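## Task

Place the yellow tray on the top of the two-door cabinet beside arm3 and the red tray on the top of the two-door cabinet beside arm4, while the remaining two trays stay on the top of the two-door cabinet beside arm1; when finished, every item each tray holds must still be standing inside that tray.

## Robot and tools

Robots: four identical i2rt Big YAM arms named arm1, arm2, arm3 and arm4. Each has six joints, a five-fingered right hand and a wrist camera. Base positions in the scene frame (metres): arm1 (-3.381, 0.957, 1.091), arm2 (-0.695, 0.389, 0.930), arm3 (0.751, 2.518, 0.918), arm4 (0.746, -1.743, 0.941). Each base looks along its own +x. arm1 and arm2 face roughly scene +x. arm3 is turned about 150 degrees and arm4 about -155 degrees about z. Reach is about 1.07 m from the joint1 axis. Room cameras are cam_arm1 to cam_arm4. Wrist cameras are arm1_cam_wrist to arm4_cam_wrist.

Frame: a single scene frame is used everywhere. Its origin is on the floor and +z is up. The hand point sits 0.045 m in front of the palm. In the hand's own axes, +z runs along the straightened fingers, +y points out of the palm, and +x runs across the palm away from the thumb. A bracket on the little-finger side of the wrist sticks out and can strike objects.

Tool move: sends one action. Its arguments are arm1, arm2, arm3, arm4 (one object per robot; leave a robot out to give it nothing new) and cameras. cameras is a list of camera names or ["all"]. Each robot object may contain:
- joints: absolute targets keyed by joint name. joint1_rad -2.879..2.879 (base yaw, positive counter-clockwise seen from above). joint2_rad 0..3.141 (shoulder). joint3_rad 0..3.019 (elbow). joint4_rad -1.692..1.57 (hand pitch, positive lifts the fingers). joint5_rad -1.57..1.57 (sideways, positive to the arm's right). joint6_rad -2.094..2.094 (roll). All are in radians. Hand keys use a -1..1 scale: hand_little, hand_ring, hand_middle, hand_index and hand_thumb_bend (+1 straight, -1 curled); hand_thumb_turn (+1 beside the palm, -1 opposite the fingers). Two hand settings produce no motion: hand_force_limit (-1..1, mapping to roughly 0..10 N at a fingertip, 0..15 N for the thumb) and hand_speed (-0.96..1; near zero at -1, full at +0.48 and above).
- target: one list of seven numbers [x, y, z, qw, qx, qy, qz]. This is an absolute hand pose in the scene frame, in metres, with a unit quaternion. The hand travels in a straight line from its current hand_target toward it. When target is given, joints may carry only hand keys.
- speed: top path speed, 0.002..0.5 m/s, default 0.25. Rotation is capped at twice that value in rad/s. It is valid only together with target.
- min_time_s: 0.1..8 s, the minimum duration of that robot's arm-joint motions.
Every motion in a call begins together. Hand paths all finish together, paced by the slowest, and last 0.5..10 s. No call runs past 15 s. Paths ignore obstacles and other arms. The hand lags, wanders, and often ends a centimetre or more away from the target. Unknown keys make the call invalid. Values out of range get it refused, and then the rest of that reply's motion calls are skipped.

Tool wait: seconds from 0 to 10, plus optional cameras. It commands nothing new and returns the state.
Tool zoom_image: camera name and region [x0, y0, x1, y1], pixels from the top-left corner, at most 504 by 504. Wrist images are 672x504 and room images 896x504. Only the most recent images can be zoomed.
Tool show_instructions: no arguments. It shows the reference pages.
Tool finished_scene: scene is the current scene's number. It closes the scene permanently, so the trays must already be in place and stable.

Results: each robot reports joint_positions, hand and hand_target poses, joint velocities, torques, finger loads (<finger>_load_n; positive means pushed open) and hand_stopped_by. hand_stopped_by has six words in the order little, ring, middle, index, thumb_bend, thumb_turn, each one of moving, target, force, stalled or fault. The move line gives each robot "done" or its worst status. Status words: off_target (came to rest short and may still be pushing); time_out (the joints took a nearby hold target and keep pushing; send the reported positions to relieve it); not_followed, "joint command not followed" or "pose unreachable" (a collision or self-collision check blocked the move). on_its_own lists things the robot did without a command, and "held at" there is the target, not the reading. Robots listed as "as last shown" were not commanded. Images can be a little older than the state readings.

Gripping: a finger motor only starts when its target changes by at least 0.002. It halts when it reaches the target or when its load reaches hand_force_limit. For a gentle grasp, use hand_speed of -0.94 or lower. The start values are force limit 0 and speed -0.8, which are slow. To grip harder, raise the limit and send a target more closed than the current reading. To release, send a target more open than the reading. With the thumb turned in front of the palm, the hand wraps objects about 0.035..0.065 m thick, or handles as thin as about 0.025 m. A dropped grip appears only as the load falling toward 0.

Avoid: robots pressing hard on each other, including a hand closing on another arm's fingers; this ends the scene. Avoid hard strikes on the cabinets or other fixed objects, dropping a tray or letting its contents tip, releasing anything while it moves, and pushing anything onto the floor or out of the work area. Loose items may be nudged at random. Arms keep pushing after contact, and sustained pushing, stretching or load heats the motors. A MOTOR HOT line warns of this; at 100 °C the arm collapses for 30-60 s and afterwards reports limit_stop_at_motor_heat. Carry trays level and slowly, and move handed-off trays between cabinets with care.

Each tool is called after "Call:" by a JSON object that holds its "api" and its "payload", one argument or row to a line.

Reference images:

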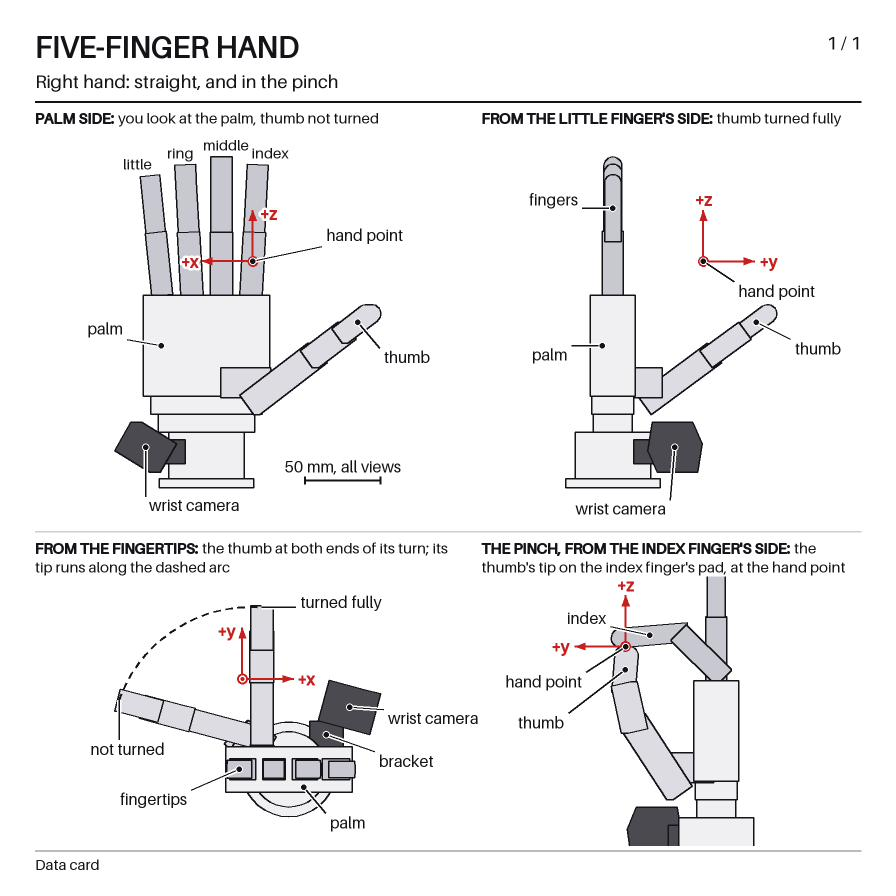

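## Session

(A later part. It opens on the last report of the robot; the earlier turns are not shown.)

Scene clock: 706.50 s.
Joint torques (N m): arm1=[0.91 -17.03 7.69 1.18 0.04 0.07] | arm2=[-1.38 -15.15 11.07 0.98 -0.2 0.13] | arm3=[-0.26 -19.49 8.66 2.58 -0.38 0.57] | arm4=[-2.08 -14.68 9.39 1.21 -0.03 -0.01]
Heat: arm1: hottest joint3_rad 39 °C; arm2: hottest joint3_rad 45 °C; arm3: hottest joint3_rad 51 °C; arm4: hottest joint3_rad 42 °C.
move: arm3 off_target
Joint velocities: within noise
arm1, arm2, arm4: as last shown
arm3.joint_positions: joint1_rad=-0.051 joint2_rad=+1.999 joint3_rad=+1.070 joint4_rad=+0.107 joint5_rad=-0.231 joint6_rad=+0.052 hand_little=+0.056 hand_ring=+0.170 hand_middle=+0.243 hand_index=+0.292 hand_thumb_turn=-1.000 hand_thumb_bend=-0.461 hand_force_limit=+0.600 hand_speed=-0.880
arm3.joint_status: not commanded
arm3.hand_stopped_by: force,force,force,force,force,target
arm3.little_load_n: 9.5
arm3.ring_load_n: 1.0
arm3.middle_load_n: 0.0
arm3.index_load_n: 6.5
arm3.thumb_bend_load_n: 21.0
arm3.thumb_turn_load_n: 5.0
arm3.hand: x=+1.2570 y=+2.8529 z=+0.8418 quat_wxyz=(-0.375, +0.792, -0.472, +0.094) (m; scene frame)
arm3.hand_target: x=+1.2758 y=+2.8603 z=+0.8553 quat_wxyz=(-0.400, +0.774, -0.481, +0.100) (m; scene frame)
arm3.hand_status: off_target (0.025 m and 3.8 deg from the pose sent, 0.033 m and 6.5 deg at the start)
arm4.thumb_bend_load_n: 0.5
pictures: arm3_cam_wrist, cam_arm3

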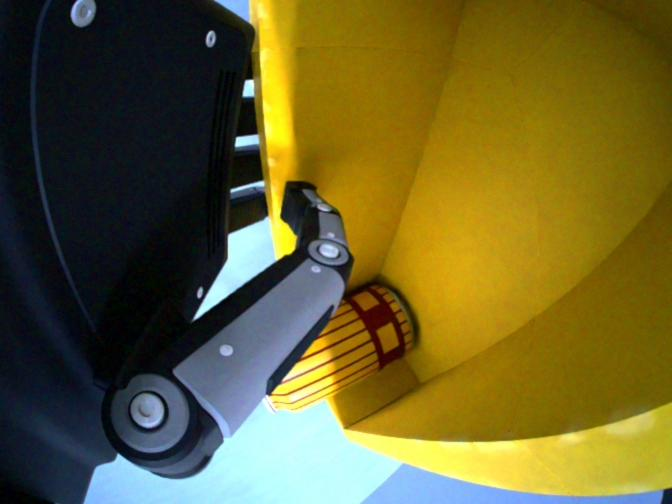

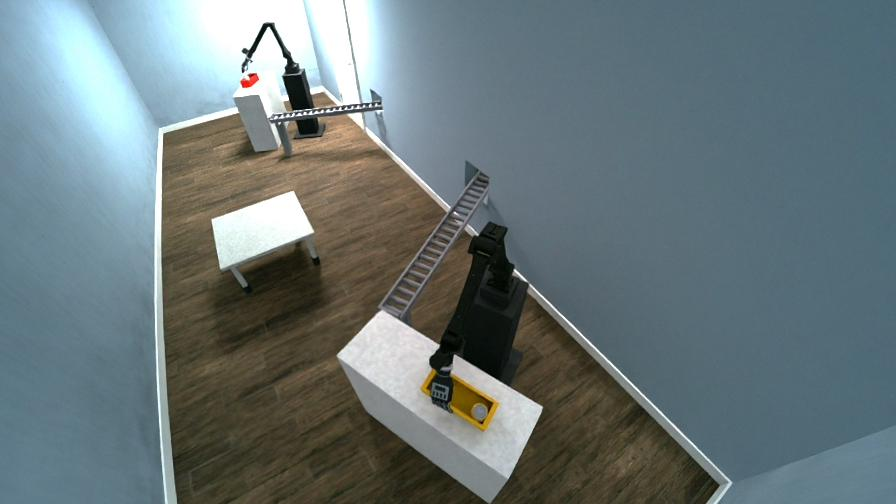

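Call:
{"api": "move", "payload": {
  "arm3": {"target": [1.271, 2.858, 0.84, 0.3669, -0.7908, 0.4849, -0.0789], "speed": 0.06},
  "cameras": ["cam_arm3", "arm3_cam_wrist"]
}}

Call:
{"api": "zoom_image", "payload": {
  "camera": "cam_arm3",
  "region": [400, 320, 540, 460]
}}

Scene clock: 710.30 s.
Joint torques (N m): arm1=[0.91 -16.85 7.68 1.18 0.05 0.08] | arm2=[-1.73 -14.56 11.29 1.06 -0.21 0.11] | arm3=[0.32 -18.14 10.65 0.47 -0.49 0.19] | arm4=[-1.61 -14.97 9.32 1.18 -0.04 -0.03]
Heat: arm1: hottest joint3_rad 39 °C; arm2: hottest joint3_rad 45 °C; arm3: hottest joint3_rad 51 °C; arm4: hottest joint3_rad 42 °C.
move: arm3 off_target
Joint velocities: within noise
arm1.joint_positions: joint1_rad=+1.645 joint2_rad=+1.834 joint3_rad=+1.069 joint4_rad=+0.003 joint5_rad=+0.042 joint6_rad=+0.050 hand_little=+0.550 hand_ring=+0.550 hand_middle=+0.200 hand_index=+0.550 hand_thumb_turn=-1.000 hand_thumb_bend=-0.030 hand_force_limit=+1.000 hand_speed=-0.700
arm1.joint_status: not commanded
arm1.hand_stopped_by: target,target,target,target,target,target
arm1.little_load_n: 0.0
arm1.ring_load_n: 0.0
arm1.middle_load_n: 0.5
arm1.index_load_n: 0.0
arm1.thumb_bend_load_n: 0.0
arm1.thumb_turn_load_n: 0.0
arm1.hand: x=-3.3185 y=+0.3439 z=+1.0743 quat_wxyz=(+0.000, +0.002, +0.920, -0.392) (m; scene frame)
arm1.hand_target: x=-3.3145 y=+0.3425 z=+1.0787 quat_wxyz=(+0.002, +0.005, +0.921, -0.391) (m; scene frame)
arm1.hand_status: not commanded
arm2.joint_positions: joint1_rad=-0.874 joint2_rad=+1.783 joint3_rad=+1.036 joint4_rad=-0.162 joint5_rad=+0.015 joint6_rad=-0.036 hand_little=+0.450 hand_ring=+0.450 hand_middle=+0.445 hand_index=+0.450 hand_thumb_turn=-1.000 hand_thumb_bend=+0.200 hand_force_limit=+0.850 hand_speed=-0.840
arm2.joint_status: not commanded
arm2.hand_stopped_by: target,target,target,target,target,target
arm2.little_load_n: 0.0
arm2.ring_load_n: 0.0
arm2.middle_load_n: 0.0
arm2.index_load_n: 0.0
arm2.thumb_bend_load_n: 0.0
arm2.thumb_turn_load_n: 0.0
arm2.hand: x=-1.0388 y=+0.8376 z=+0.9113 quat_wxyz=(-0.318, +0.896, +0.299, -0.082) (m; scene frame)
arm2.hand_target: x=-1.0477 y=+0.8515 z=+0.9295 quat_wxyz=(-0.331, +0.893, +0.293, -0.088) (m; scene frame)
arm2.hand_status: not commanded
arm3.joint_positions: joint1_rad=-0.059 joint2_rad=+2.013 joint3_rad=+1.092 joint4_rad=+0.062 joint5_rad=-0.237 joint6_rad=+0.075 hand_little=+0.056 hand_ring=+0.170 hand_middle=+0.243 hand_index=+0.292 hand_thumb_turn=-1.000 hand_thumb_bend=-0.461 hand_force_limit=+0.600 hand_speed=-0.880
arm3.joint_status: not commanded
arm3.hand_stopped_by: force,force,force,force,force,target
arm3.little_load_n: 10.0
arm3.ring_load_n: 1.0
arm3.middle_load_n: 0.5
arm3.index_load_n: 8.0
arm3.thumb_bend_load_n: 20.0
arm3.thumb_turn_load_n: 5.0
arm3.hand: x=+1.2570 y=+2.8505 z=+0.8369 quat_wxyz=(-0.363, +0.790, -0.488, +0.079) (m; scene frame)
arm3.hand_target: x=+1.2704 y=+2.8582 z=+0.8405 quat_wxyz=(-0.368, +0.788, -0.489, +0.077) (m; scene frame)
arm3.hand_status: off_target (0.016 m and 0.6 deg from the pose sent, 0.015 m and 2.5 deg at the start)
arm4.joint_positions: joint1_rad=-0.078 joint2_rad=+1.823 joint3_rad=+1.010 joint4_rad=+0.029 joint5_rad=-0.078 joint6_rad=+0.034 hand_little=+0.550 hand_ring=+0.550 hand_middle=+0.550 hand_index=+0.550 hand_thumb_turn=-1.000 hand_thumb_bend=-0.050 hand_force_limit=+0.850 hand_speed=-0.750
arm4.joint_status: not commanded
arm4.hand_stopped_by: target,target,target,target,target,target
arm4.little_load_n: 0.0
arm4.ring_load_n: 0.0
arm4.middle_load_n: 0.0
arm4.index_load_n: 0.0
arm4.thumb_bend_load_n: 0.0
arm4.thumb_turn_load_n: 0.0
arm4.hand: x=+1.2841 y=-1.9908 z=+0.9151 quat_wxyz=(-0.231, +0.465, -0.797, +0.308) (m; scene frame)
arm4.hand_target: x=+1.2912 y=-1.9967 z=+0.9293 quat_wxyz=(-0.236, +0.459, -0.797, +0.314) (m; scene frame)
arm4.hand_status: not commanded
pictures: arm3_cam_wrist, cam_arm3

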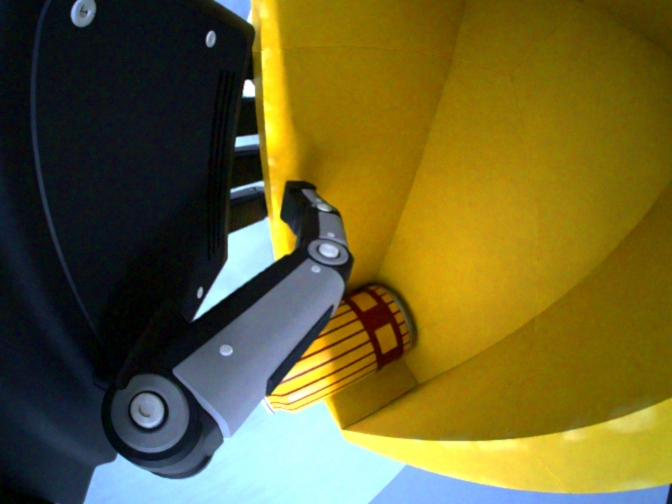

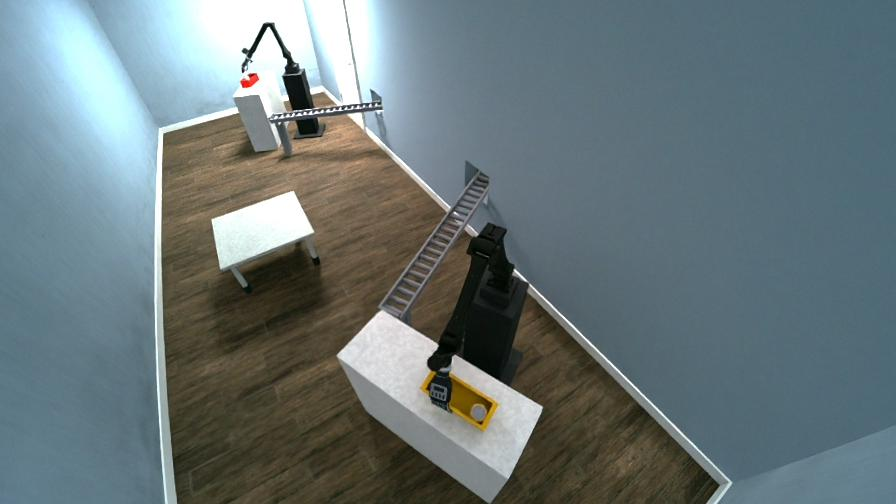

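Scaled by 3.600 from the camera's 896x504 image, which has a finer 1280x720 frame.

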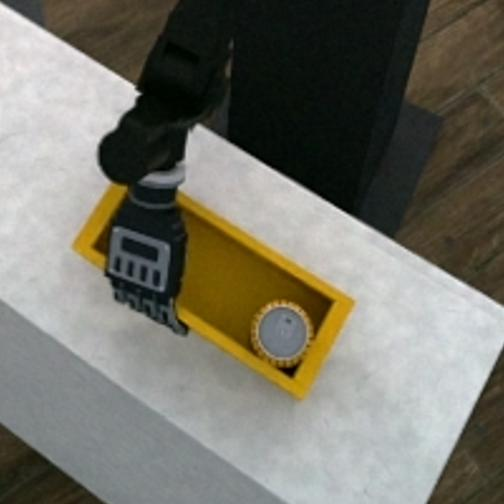

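Call:
{"api": "move", "payload": {
  "arm3": {"target": [1.267, 2.856, 0.82, 0.3647, -0.7879, 0.4965, -0.0299], "speed": 0.06},
  "cameras": ["cam_arm3", "arm3_cam_wrist"]
}}

Call:
{"api": "zoom_image", "payload": {
  "camera": "cam_arm3",
  "region": [400, 320, 540, 460]
}}

Scene clock: 716.47 s.
Joint torques (N m): arm1=[0.85 -17.03 7.71 1.21 0.04 0.08] | arm2=[-1.79 -15.15 11.32 0.9 -0.25 0.11] | arm3=[0.38 -18.55 10.1 0.35 -0.62 0.17] | arm4=[-1.26 -14.97 9.24 1.14 -0.03 -0.02]
Heat: arm1: hottest joint3_rad 39 °C; arm2: hottest joint3_rad 45 °C; arm3: hottest joint3_rad 52 °C; arm4: hottest joint3_rad 42 °C.
move: arm3 off_target
Joint velocities: within noise
arm1, arm2, arm4: as last shown
arm1.middle_load_n: 0.0
arm1.thumb_bend_load_n: 0.5
arm3.joint_positions: joint1_rad=-0.086 joint2_rad=+2.069 joint3_rad=+1.128 joint4_rad=+0.038 joint5_rad=-0.323 joint6_rad=+0.088 hand_little=+0.056 hand_ring=+0.170 hand_middle=+0.243 hand_index=+0.292 hand_thumb_turn=-1.000 hand_thumb_bend=-0.461 hand_force_limit=+0.600 hand_speed=-0.880
arm3.joint_status: not commanded
arm3.hand_stopped_by: force,force,force,force,force,target
arm3.little_load_n: 11.0
arm3.ring_load_n: 0.0
arm3.middle_load_n: 1.0
arm3.index_load_n: 7.0
arm3.thumb_bend_load_n: 18.5
arm3.thumb_turn_load_n: 4.5
arm3.hand: x=+1.2565 y=+2.8498 z=+0.8204 quat_wxyz=(-0.363, +0.788, -0.496, +0.035) (m; scene frame)
arm3.hand_target: x=+1.2666 y=+2.8557 z=+0.8203 quat_wxyz=(-0.365, +0.787, -0.496, +0.030) (m; scene frame)
arm3.hand_status: off_target (0.012 m and 0.6 deg from the pose sent, 0.020 m and 5.7 deg at the start)
pictures: arm3_cam_wrist, cam_arm3

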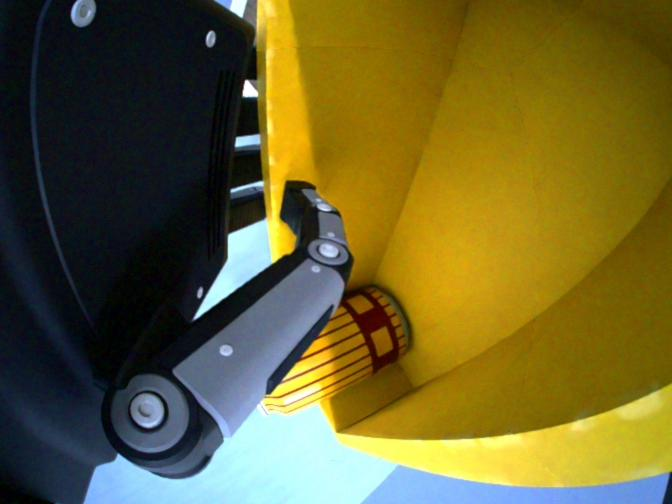

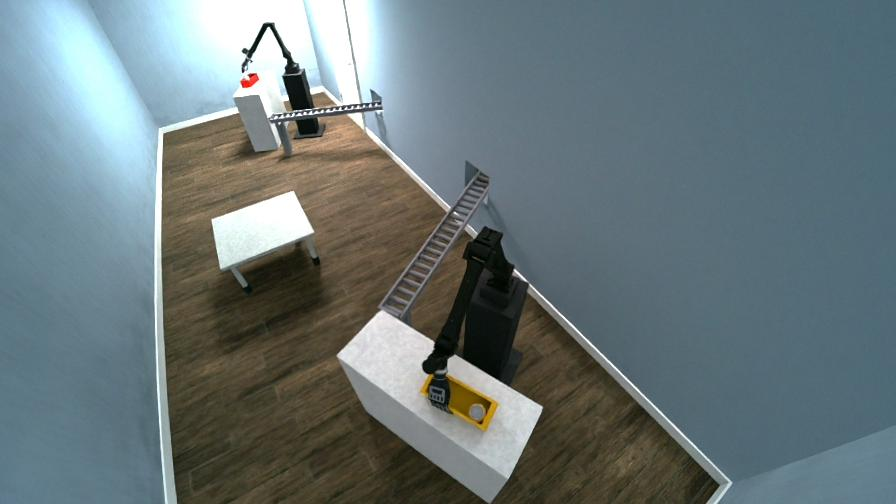

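Scaled by 3.600 from the camera's 896x504 image, which has a finer 1280x720 frame.

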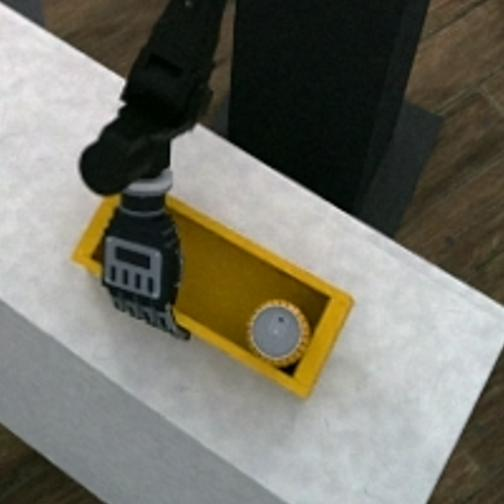

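Call:
{"api": "move", "payload": {
  "arm3": {"target": [1.267, 2.856, 0.798, 0.3442, -0.797, 0.4955, -0.004], "speed": 0.05},
  "cameras": ["cam_arm3", "arm3_cam_wrist"]
}}

Call:
{"api": "zoom_image", "payload": {
  "camera": "cam_arm3",
  "region": [400, 320, 540, 460]
}}

Scene clock: 719.03 s.
Joint torques (N m): arm1=[0.85 -17.03 7.71 1.21 0.04 0.08] | arm2=[-1.79 -15.09 11.22 0.96 -0.19 0.1] | arm3=[0.15 -16.38 9.8 0.43 -0.32 0.04] | arm4=[-1.9 -14.45 9.39 0.96 -0.07 -0.03]
Heat: arm1: hottest joint3_rad 39 °C; arm2: hottest joint3_rad 46 °C; arm3: hottest joint3_rad 52 °C; arm4: hottest joint3_rad 42 °C.
move: arm3 off_target
Joint velocities: within noise
arm1, arm2, arm4: as last shown
arm1.thumb_bend_load_n: 0.0
arm3.joint_positions: joint1_rad=-0.089 joint2_rad=+2.098 joint3_rad=+1.191 joint4_rad=-0.031 joint5_rad=-0.362 joint6_rad=+0.067 hand_little=+0.055 hand_ring=+0.170 hand_middle=+0.243 hand_index=+0.292 hand_thumb_turn=-1.000 hand_thumb_bend=-0.461 hand_force_limit=+0.600 hand_speed=-0.880
arm3.joint_status: not commanded
arm3.hand_stopped_by: force,force,force,force,force,target
arm3.little_load_n: 0.5
arm3.ring_load_n: 1.5
arm3.middle_load_n: 2.0
arm3.index_load_n: 4.0
arm3.thumb_bend_load_n: 16.5
arm3.thumb_turn_load_n: 4.5
arm3.hand: x=+1.2628 y=+2.8565 z=+0.8198 quat_wxyz=(-0.358, +0.796, -0.488, +0.014) (m; scene frame)
arm3.hand_target: x=+1.2657 y=+2.8551 z=+0.7985 quat_wxyz=(-0.345, +0.800, -0.491, +0.006) (m; scene frame)
arm3.hand_status: off_target (0.022 m and 2.1 deg from the pose sent, 0.026 m and 4.3 deg at the start)
pictures: arm3_cam_wrist, cam_arm3

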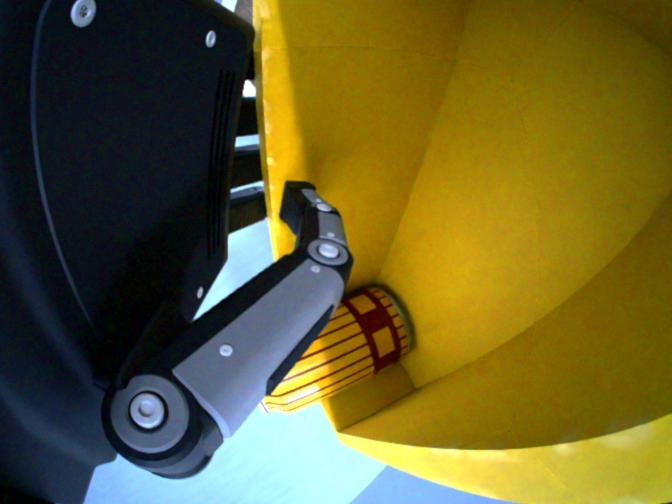

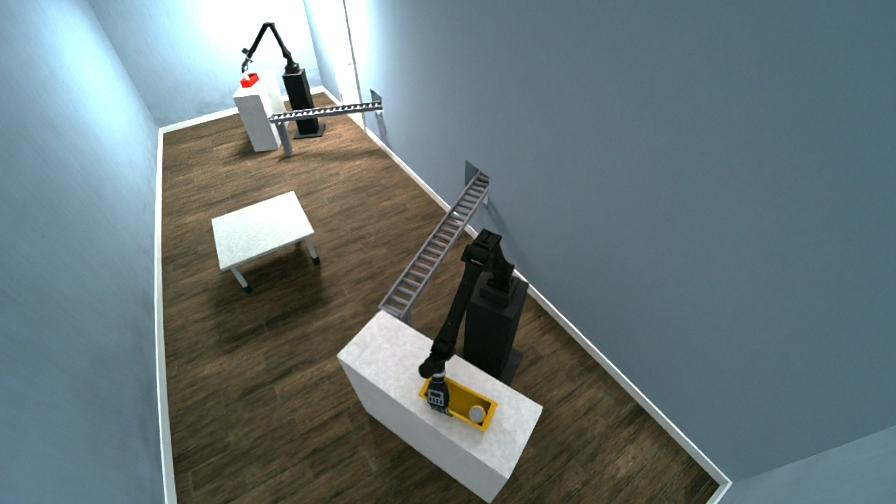

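Scaled by 3.600 from the camera's 896x504 image, which has a finer 1280x720 frame.

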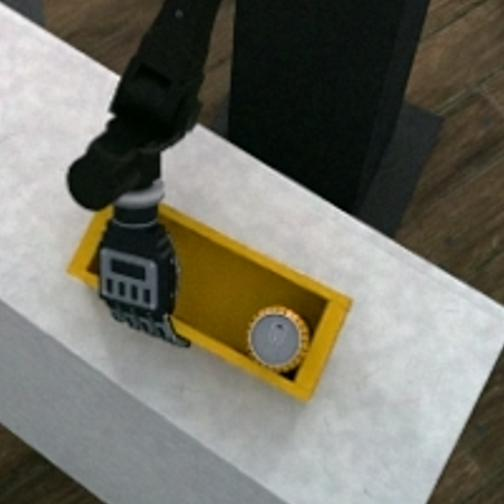

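Call:
{"api": "move", "payload": {
  "arm3": {"target": [1.266, 2.856, 0.805, 0.3442, -0.797, 0.4955, -0.004], "speed": 0.05, "joints": {"hand_speed": -0.85, "hand_thumb_bend": -0.05, "hand_index": 0.45, "hand_middle": 0.4, "hand_ring": 0.4, "hand_little": 0.35}},
  "cameras": ["cam_arm3", "arm3_cam_wrist"]
}}

Call:
{"api": "zoom_image", "payload": {
  "camera": "cam_arm3",
  "region": [400, 320, 540, 460]
}}

Scene clock: 724.07 s.
Joint torques (N m): arm1=[0.91 -16.97 7.68 1.2 0.04 0.08] | arm2=[-1.96 -14.74 11.32 0.83 -0.26 0.15] | arm3=[0.26 -18.26 9.46 0.5 -0.17 0.18] | arm4=[-1.26 -14.97 9.24 1.13 -0.12 -0.04]
Heat: arm1: hottest joint3_rad 39 °C; arm2: hottest joint3_rad 46 °C; arm3: hottest joint3_rad 52 °C; arm4: hottest joint3_rad 42 °C.
move: arm3 off_target
Joint velocities: within noise
arm1, arm2, arm4: as last shown
arm3.joint_positions: joint1_rad=-0.089 joint2_rad=+2.106 joint3_rad=+1.194 joint4_rad=-0.047 joint5_rad=-0.365 joint6_rad=+0.067 hand_little=+0.350 hand_ring=+0.400 hand_middle=+0.400 hand_index=+0.450 hand_thumb_turn=-1.000 hand_thumb_bend=-0.050 hand_force_limit=+0.600 hand_speed=-0.850
arm3.joint_status: all done
arm3.hand_stopped_by: target,target,target,target,target,target
arm3.little_load_n: 0.0
arm3.ring_load_n: 0.0
arm3.middle_load_n: 0.0
arm3.index_load_n: 0.0
arm3.thumb_bend_load_n: 0.0
arm3.thumb_turn_load_n: 0.0
arm3.hand: x=+1.2590 y=+2.8554 z=+0.8151 quat_wxyz=(-0.351, +0.798, -0.490, +0.007) (m; scene frame)
arm3.hand_target: x=+1.2655 y=+2.8564 z=+0.8051 quat_wxyz=(-0.344, +0.797, -0.496, +0.004) (m; scene frame)
arm3.hand_status: off_target (0.012 m and 1.0 deg from the pose sent, 0.015 m and 2.1 deg at the start)
arm4.ring_load_n: -0.5
pictures: arm3_cam_wrist, cam_arm3

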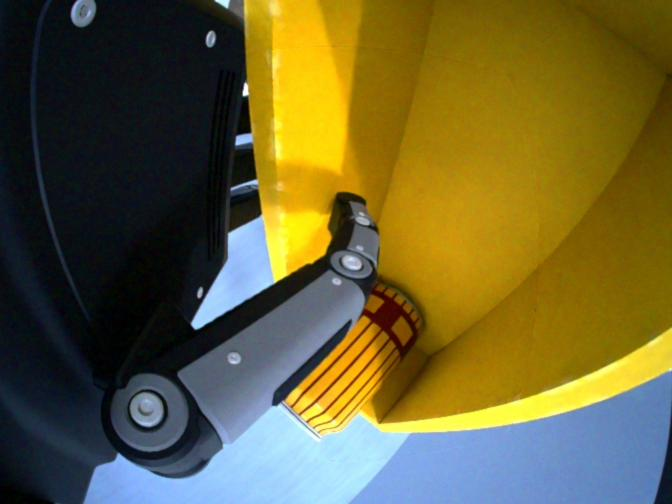

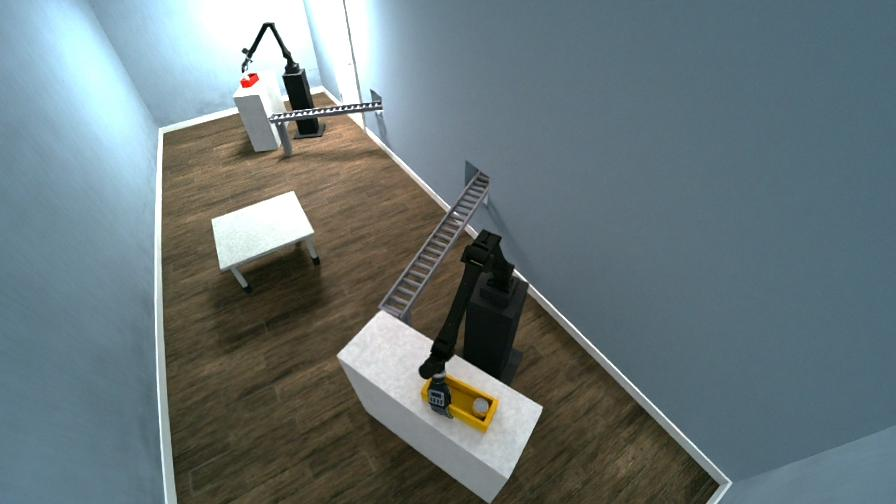

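Scaled by 3.600 from the camera's 896x504 image, which has a finer 1280x720 frame.

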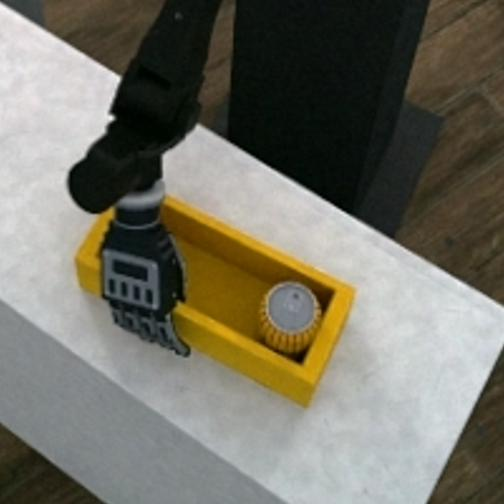

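Call:
{"api": "move", "payload": {
  "arm3": {"joints": {"hand_speed": -0.75, "hand_index": 0.6, "hand_middle": 0.6, "hand_ring": 0.6, "hand_little": 0.6, "hand_thumb_bend": 0.0}}
}}

Call:
{"api": "move", "payload": {
  "arm3": {"target": [1.268, 2.858, 0.87, 0.3442, -0.797, 0.4955, -0.004], "speed": 0.06},
  "cameras": ["cam_arm3", "arm3_cam_wrist"]
}}

Call:
{"api": "zoom_image", "payload": {
  "camera": "cam_arm3",
  "region": [400, 320, 540, 460]
}}

Scene clock: 727.83 s.
Joint torques (N m): arm1=[0.85 -16.97 7.69 1.18 0.05 0.08] | arm2=[-1.61 -15.03 11.26 0.98 -0.19 0.11] | arm3=[0.21 -18.26 9.5 0.5 -0.17 0.18] | arm4=[-1.49 -14.15 9.35 1.11 -0.07 -0.04]
Heat: arm1: hottest joint3_rad 39 °C; arm2: hottest joint3_rad 46 °C; arm3: hottest joint3_rad 53 °C; arm4: hottest joint3_rad 42 °C.
move: arm3 done
Joint velocities: within noise
arm1, arm2, arm4: as last shown
arm2.middle_load_n: -0.5
arm2.index_load_n: -0.5
arm3.joint_positions: joint1_rad=-0.089 joint2_rad=+2.106 joint3_rad=+1.194 joint4_rad=-0.047 joint5_rad=-0.365 joint6_rad=+0.067 hand_little=+0.600 hand_ring=+0.600 hand_middle=+0.600 hand_index=+0.600 hand_thumb_turn=-1.000 hand_thumb_bend=+0.000 hand_force_limit=+0.600 hand_speed=-0.750
arm3.joint_status: all done
arm3.hand_stopped_by: target,target,target,target,target,target
arm3.little_load_n: 0.0
arm3.ring_load_n: 0.0
arm3.middle_load_n: 0.0
arm3.index_load_n: 0.0
arm3.thumb_bend_load_n: 0.0
arm3.thumb_turn_load_n: 0.0
arm3.hand: x=+1.2590 y=+2.8554 z=+0.8151 quat_wxyz=(-0.351, +0.798, -0.490, +0.007) (m; scene frame)
arm3.hand_target: x=+1.2655 y=+2.8564 z=+0.8051 quat_wxyz=(-0.344, +0.797, -0.496, +0.004) (m; scene frame)
arm3.hand_status: not commanded
pictures: none

Scene clock: 729.63 s.
Joint torques (N m): arm1=[0.85 -16.97 7.68 1.2 0.04 0.08] | arm2=[-1.79 -15.5 11.23 0.99 -0.23 0.1] | arm3=[0.32 -23.06 10.74 0.35 -0.16 0.2] | arm4=[-1.61 -14.39 9.32 1.17 -0.04 -0.05]
Heat: arm1: hottest joint3_rad 39 °C; arm2: hottest joint3_rad 46 °C; arm3: hottest joint3_rad 53 °C; arm4: hottest joint3_rad 43 °C.
move: arm3 off_target
Joint velocities: within noise
arm1, arm2, arm4: as last shown
arm2.middle_load_n: 0.0
arm2.index_load_n: 0.0
arm3.joint_positions: joint1_rad=-0.091 joint2_rad=+2.042 joint3_rad=+1.200 joint4_rad=-0.183 joint5_rad=-0.365 joint6_rad=+0.067 hand_little=+0.600 hand_ring=+0.600 hand_middle=+0.600 hand_index=+0.600 hand_thumb_turn=-1.000 hand_thumb_bend=+0.000 hand_force_limit=+0.600 hand_speed=-0.750
arm3.joint_status: not commanded
arm3.hand_stopped_by: target,target,target,target,target,target
arm3.little_load_n: 0.0
arm3.ring_load_n: 0.0
arm3.middle_load_n: 0.0
arm3.index_load_n: 0.0
arm3.thumb_bend_load_n: 0.0
arm3.thumb_turn_load_n: 0.0
arm3.hand: x=+1.2463 y=+2.8486 z=+0.8421 quat_wxyz=(-0.325, +0.802, -0.501, -0.010) (m; scene frame)
arm3.hand_target: x=+1.2684 y=+2.8570 z=+0.8708 quat_wxyz=(-0.345, +0.797, -0.496, +0.005) (m; scene frame)
arm3.hand_status: off_target (0.037 m and 2.8 deg from the pose sent, 0.056 m and 1.0 deg at the start)
arm4.little_load_n: -0.5
arm4.ring_load_n: 0.0
pictures: arm3_cam_wrist, cam_arm3

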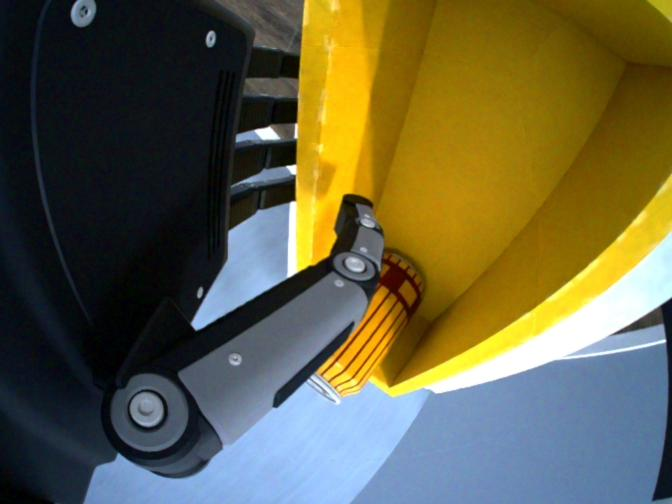

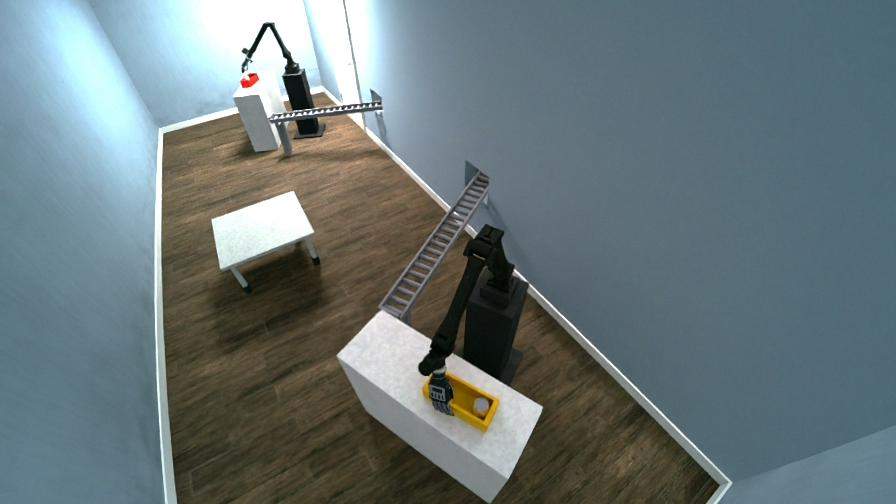

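Scaled by 3.600 from the camera's 896x504 image, which has a finer 1280x720 frame.

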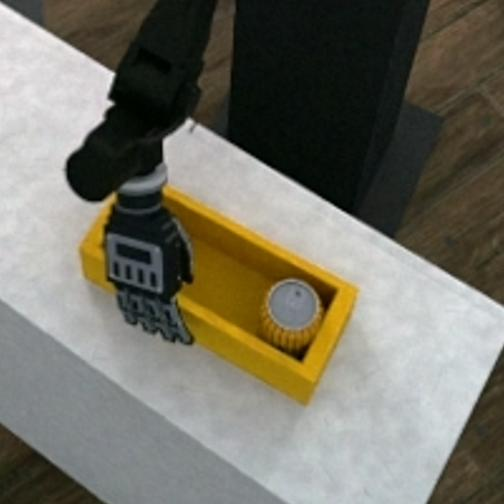

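Call:
{"api": "move", "payload": {
  "arm3": {"target": [1.288, 2.868, 0.93, 0.3442, -0.797, 0.4955, -0.004], "speed": 0.08, "joints": {"hand_index": 0.75, "hand_middle": 0.75, "hand_ring": 0.75, "hand_little": 0.75}},
  "cameras": ["cam_arm3", "arm3_cam_wrist"]
}}

Call:
{"api": "zoom_image", "payload": {
  "camera": "cam_arm3",
  "region": [400, 320, 540, 460]
}}

Scene clock: 733.77 s.
Joint torques (N m): arm1=[0.85 -17.03 7.69 1.2 0.04 0.08] | arm2=[-1.96 -15.09 11.15 0.8 -0.16 0.14] | arm3=[0.62 -23.47 12.16 0.35 -0.11 0.21] | arm4=[-1.14 -14.39 9.5 1.24 -0.06 -0.04]
Heat: arm1: hottest joint3_rad 39 °C; arm2: hottest joint3_rad 46 °C; arm3: hottest joint3_rad 53 °C; arm4: hottest joint3_rad 43 °C.
move: arm3 off_target
Joint velocities: within noise
arm1, arm2, arm4: as last shown
arm3.joint_positions: joint1_rad=-0.091 joint2_rad=+1.991 joint3_rad=+1.305 joint4_rad=-0.347 joint5_rad=-0.365 joint6_rad=+0.067 hand_little=+0.750 hand_ring=+0.750 hand_middle=+0.750 hand_index=+0.750 hand_thumb_turn=-1.000 hand_thumb_bend=+0.000 hand_force_limit=+0.600 hand_speed=-0.750
arm3.joint_status: all done
arm3.hand_stopped_by: target,target,target,target,target,target
arm3.little_load_n: 0.0
arm3.ring_load_n: 0.0
arm3.middle_load_n: 0.0
arm3.index_load_n: 0.0
arm3.thumb_bend_load_n: 0.0
arm3.thumb_turn_load_n: 0.0
arm3.hand: x=+1.2666 y=+2.8573 z=+0.8959 quat_wxyz=(-0.321, +0.803, -0.502, -0.012) (m; scene frame)
arm3.hand_target: x=+1.2872 y=+2.8672 z=+0.9294 quat_wxyz=(-0.344, +0.797, -0.496, +0.004) (m; scene frame)
arm3.hand_status: off_target (0.042 m and 3.4 deg from the pose sent, 0.099 m and 2.8 deg at the start)
arm4.little_load_n: 0.0
pictures: arm3_cam_wrist, cam_arm3

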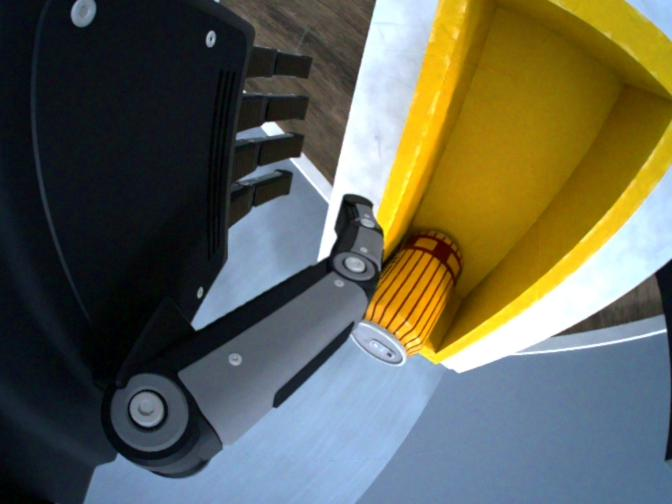

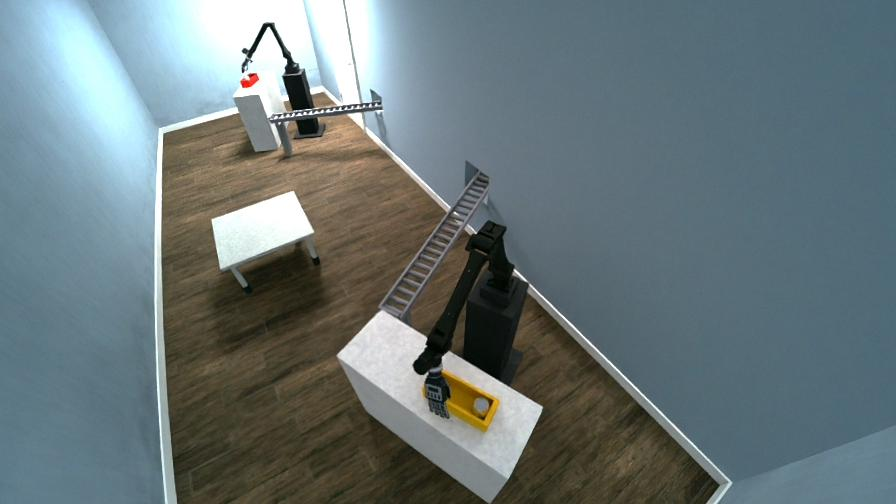

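Scaled by 3.600 from the camera's 896x504 image, which has a finer 1280x720 frame.

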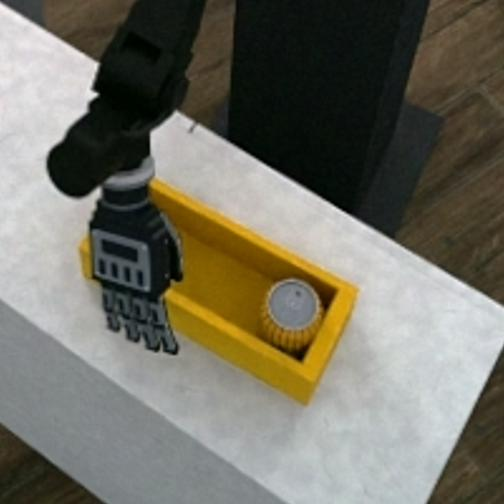

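Call:
{"api": "move", "payload": {
  "arm3": {"target": [1.292, 2.871, 1.0, 0.3442, -0.797, 0.4955, -0.004], "speed": 0.12},
  "cameras": ["cam_arm3", "arm3_cam_wrist", "cam_arm4"]
}}

Call:
{"api": "zoom_image", "payload": {
  "camera": "cam_arm3",
  "region": [400, 320, 540, 460]
}}

Call:
{"api": "zoom_image", "payload": {
  "camera": "cam_arm4",
  "region": [420, 190, 560, 330]
}}

Scene clock: 736.93 s.
Joint torques (N m): arm1=[0.85 -16.97 7.69 1.17 0.05 0.08] | arm2=[-1.44 -15.38 11.26 0.84 -0.2 0.07] | arm3=[0.79 -22.36 13.14 0.32 -0.1 0.24] | arm4=[-1.2 -14.68 9.36 1.05 -0.06 -0.05]
Heat: arm1: hottest joint3_rad 39 °C; arm2: hottest joint3_rad 46 °C; arm3: hottest joint3_rad 54 °C; arm4: hottest joint3_rad 43 °C.
move: arm3 off_target
Joint velocities: within noise
arm1, arm2, arm4: as last shown
arm3.joint_positions: joint1_rad=-0.091 joint2_rad=+1.905 joint3_rad=+1.392 joint4_rad=-0.510 joint5_rad=-0.363 joint6_rad=+0.067 hand_little=+0.750 hand_ring=+0.750 hand_middle=+0.750 hand_index=+0.750 hand_thumb_turn=-1.000 hand_thumb_bend=+0.000 hand_force_limit=+0.600 hand_speed=-0.750
arm3.joint_status: not commanded
arm3.hand_stopped_by: target,target,target,target,target,target
arm3.little_load_n: 0.0
arm3.ring_load_n: 0.0
arm3.middle_load_n: 0.0
arm3.index_load_n: 0.0
arm3.thumb_bend_load_n: 0.0
arm3.thumb_turn_load_n: 0.0
arm3.hand: x=+1.2766 y=+2.8611 z=+0.9687 quat_wxyz=(-0.325, +0.802, -0.501, -0.009) (m; scene frame)
arm3.hand_target: x=+1.2922 y=+2.8707 z=+0.9994 quat_wxyz=(-0.345, +0.797, -0.496, +0.004) (m; scene frame)
arm3.hand_status: off_target (0.036 m and 2.7 deg from the pose sent, 0.108 m and 3.4 deg at the start)
pictures: arm3_cam_wrist, cam_arm3, cam_arm4

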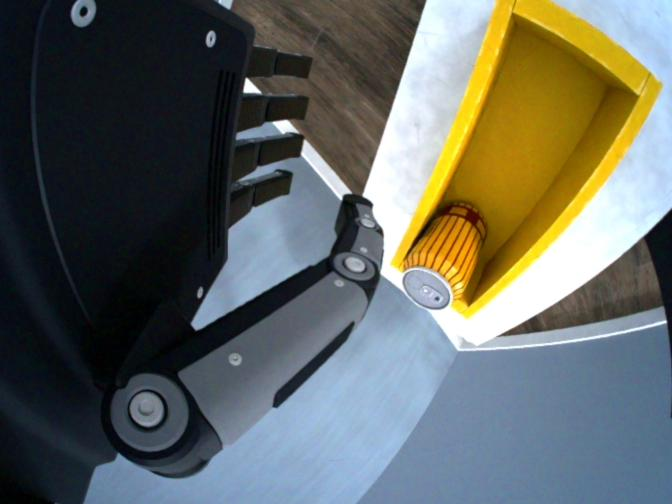

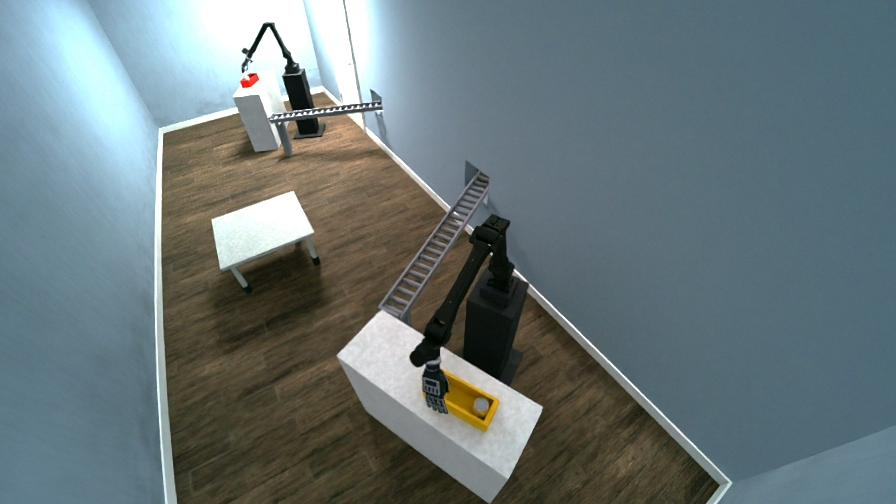

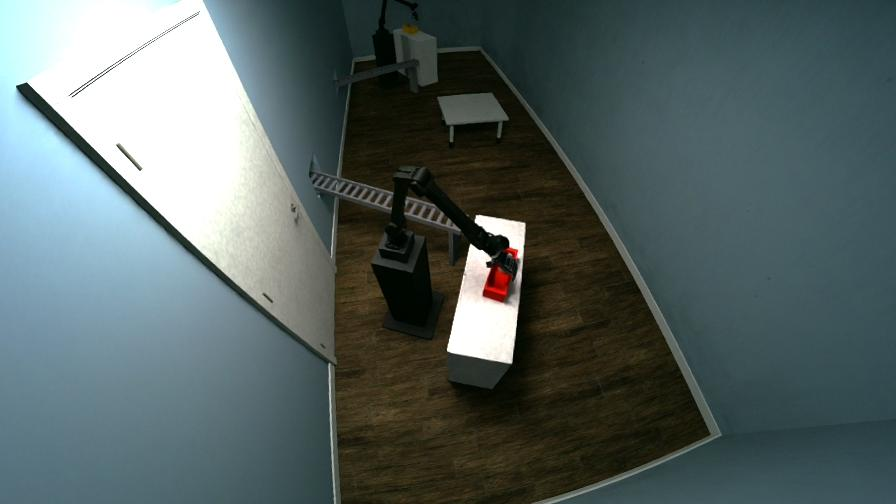

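Scaled by 3.600 from the camera's 896x504 image, which has a finer 1280x720 frame.

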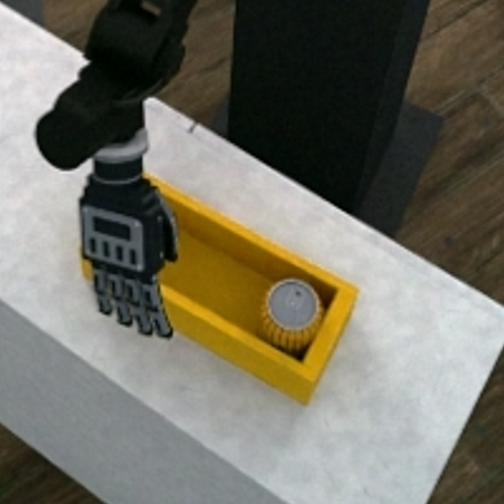

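Scaled by 3.600 from the camera's 896x504 image, which has a finer 1280x720 frame.

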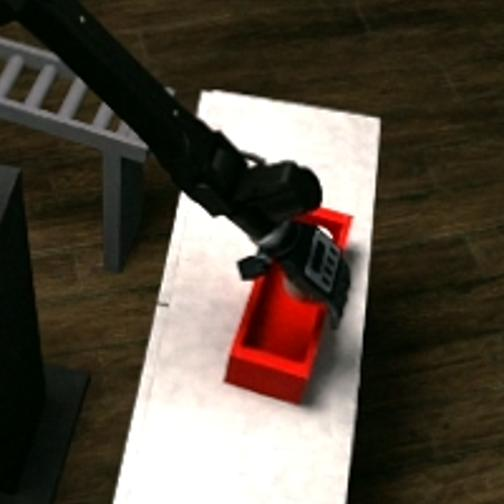

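Call:
{"api": "move", "payload": {
  "cameras": ["cam_arm1", "arm4_cam_wrist"]
}}

Scene clock: 738.23 s.
Joint torques (N m): arm1=[0.85 -17.03 7.71 1.2 0.05 0.08] | arm2=[-1.73 -14.74 11.17 1.01 -0.23 0.11] | arm3=[0.79 -22.42 13.11 0.36 -0.11 0.24] | arm4=[-1.61 -14.33 9.31 1.11 -0.05 -0.04]
Heat: arm1: hottest joint3_rad 39 °C; arm2: hottest joint3_rad 46 °C; arm3: hottest joint3_rad 54 °C; arm4: hottest joint3_rad 43 °C.
Joint velocities: within noise
arm1.joint_positions: joint1_rad=+1.645 joint2_rad=+1.834 joint3_rad=+1.069 joint4_rad=+0.003 joint5_rad=+0.042 joint6_rad=+0.050 hand_little=+0.550 hand_ring=+0.550 hand_middle=+0.200 hand_index=+0.550 hand_thumb_turn=-1.000 hand_thumb_bend=-0.030 hand_force_limit=+1.000 hand_speed=-0.700
arm1.joint_status: not commanded
arm1.hand_stopped_by: target,target,target,target,target,target
arm1.little_load_n: 0.0
arm1.ring_load_n: 0.0
arm1.middle_load_n: 0.0
arm1.index_load_n: 0.0
arm1.thumb_bend_load_n: 0.0
arm1.thumb_turn_load_n: 0.0
arm1.hand: x=-3.3185 y=+0.3439 z=+1.0743 quat_wxyz=(+0.000, +0.002, +0.920, -0.392) (m; scene frame)
arm1.hand_target: x=-3.3145 y=+0.3425 z=+1.0787 quat_wxyz=(+0.002, +0.005, +0.921, -0.391) (m; scene frame)
arm1.hand_status: not commanded
arm2.joint_positions: joint1_rad=-0.874 joint2_rad=+1.783 joint3_rad=+1.036 joint4_rad=-0.162 joint5_rad=+0.015 joint6_rad=-0.036 hand_little=+0.450 hand_ring=+0.450 hand_middle=+0.445 hand_index=+0.450 hand_thumb_turn=-1.000 hand_thumb_bend=+0.200 hand_force_limit=+0.850 hand_speed=-0.840
arm2.joint_status: not commanded
arm2.hand_stopped_by: target,target,target,target,target,target
arm2.little_load_n: 0.0
arm2.ring_load_n: 0.0
arm2.middle_load_n: 0.0
arm2.index_load_n: 0.0
arm2.thumb_bend_load_n: 0.0
arm2.thumb_turn_load_n: 0.0
arm2.hand: x=-1.0388 y=+0.8376 z=+0.9113 quat_wxyz=(-0.318, +0.896, +0.299, -0.082) (m; scene frame)
arm2.hand_target: x=-1.0477 y=+0.8515 z=+0.9295 quat_wxyz=(-0.331, +0.893, +0.293, -0.088) (m; scene frame)
arm2.hand_status: not commanded
arm3.joint_positions: joint1_rad=-0.091 joint2_rad=+1.905 joint3_rad=+1.392 joint4_rad=-0.511 joint5_rad=-0.363 joint6_rad=+0.067 hand_little=+0.750 hand_ring=+0.750 hand_middle=+0.750 hand_index=+0.750 hand_thumb_turn=-1.000 hand_thumb_bend=+0.000 hand_force_limit=+0.600 hand_speed=-0.750
arm3.joint_status: not commanded
arm3.hand_stopped_by: target,target,target,target,target,target
arm3.little_load_n: -0.5
arm3.ring_load_n: 0.0
arm3.middle_load_n: 0.0
arm3.index_load_n: 0.0
arm3.thumb_bend_load_n: 0.0
arm3.thumb_turn_load_n: 0.0
arm3.hand: x=+1.2763 y=+2.8609 z=+0.9686 quat_wxyz=(-0.325, +0.802, -0.501, -0.009) (m; scene frame)
arm3.hand_target: x=+1.2919 y=+2.8706 z=+0.9992 quat_wxyz=(-0.344, +0.797, -0.496, +0.004) (m; scene frame)
arm3.hand_status: off_target (0.037 m and 2.8 deg from the pose sent, 0.108 m and 3.4 deg at the start)
arm4.joint_positions: joint1_rad=-0.078 joint2_rad=+1.823 joint3_rad=+1.010 joint4_rad=+0.029 joint5_rad=-0.078 joint6_rad=+0.034 hand_little=+0.550 hand_ring=+0.550 hand_middle=+0.550 hand_index=+0.550 hand_thumb_turn=-1.000 hand_thumb_bend=-0.050 hand_force_limit=+0.850 hand_speed=-0.750
arm4.joint_status: not commanded
arm4.hand_stopped_by: target,target,target,target,target,target
arm4.little_load_n: 0.0
arm4.ring_load_n: 0.0
arm4.middle_load_n: 0.0
arm4.index_load_n: 0.0
arm4.thumb_bend_load_n: 0.0
arm4.thumb_turn_load_n: 0.0
arm4.hand: x=+1.2841 y=-1.9908 z=+0.9151 quat_wxyz=(-0.231, +0.465, -0.797, +0.308) (m; scene frame)
arm4.hand_target: x=+1.2912 y=-1.9967 z=+0.9293 quat_wxyz=(-0.236, +0.459, -0.797, +0.314) (m; scene frame)
arm4.hand_status: not commanded
pictures: arm4_cam_wrist, cam_arm1

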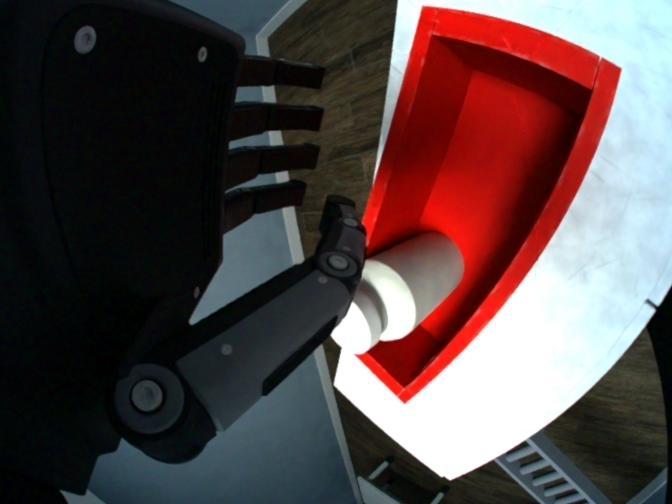

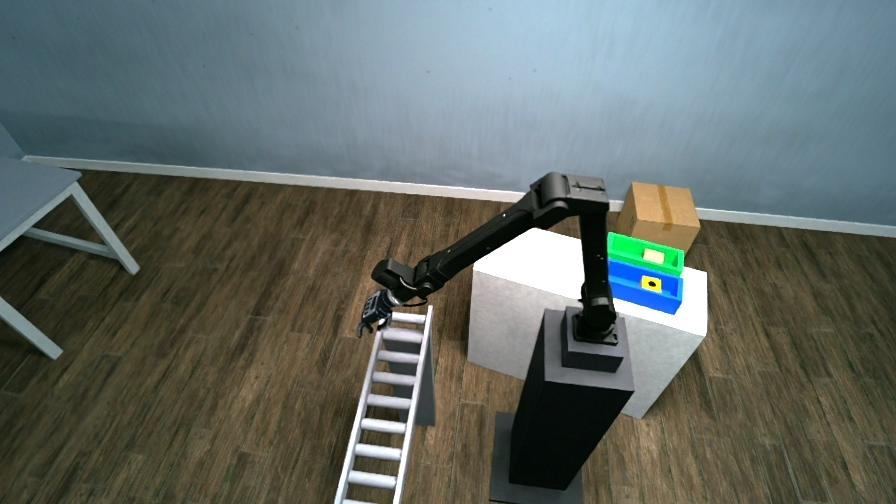

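All trays are placed and their loads are standing.

Call:
{"api": "finished_scene", "payload": {
  "scene": 2
}}

The scene is finished: the task was done.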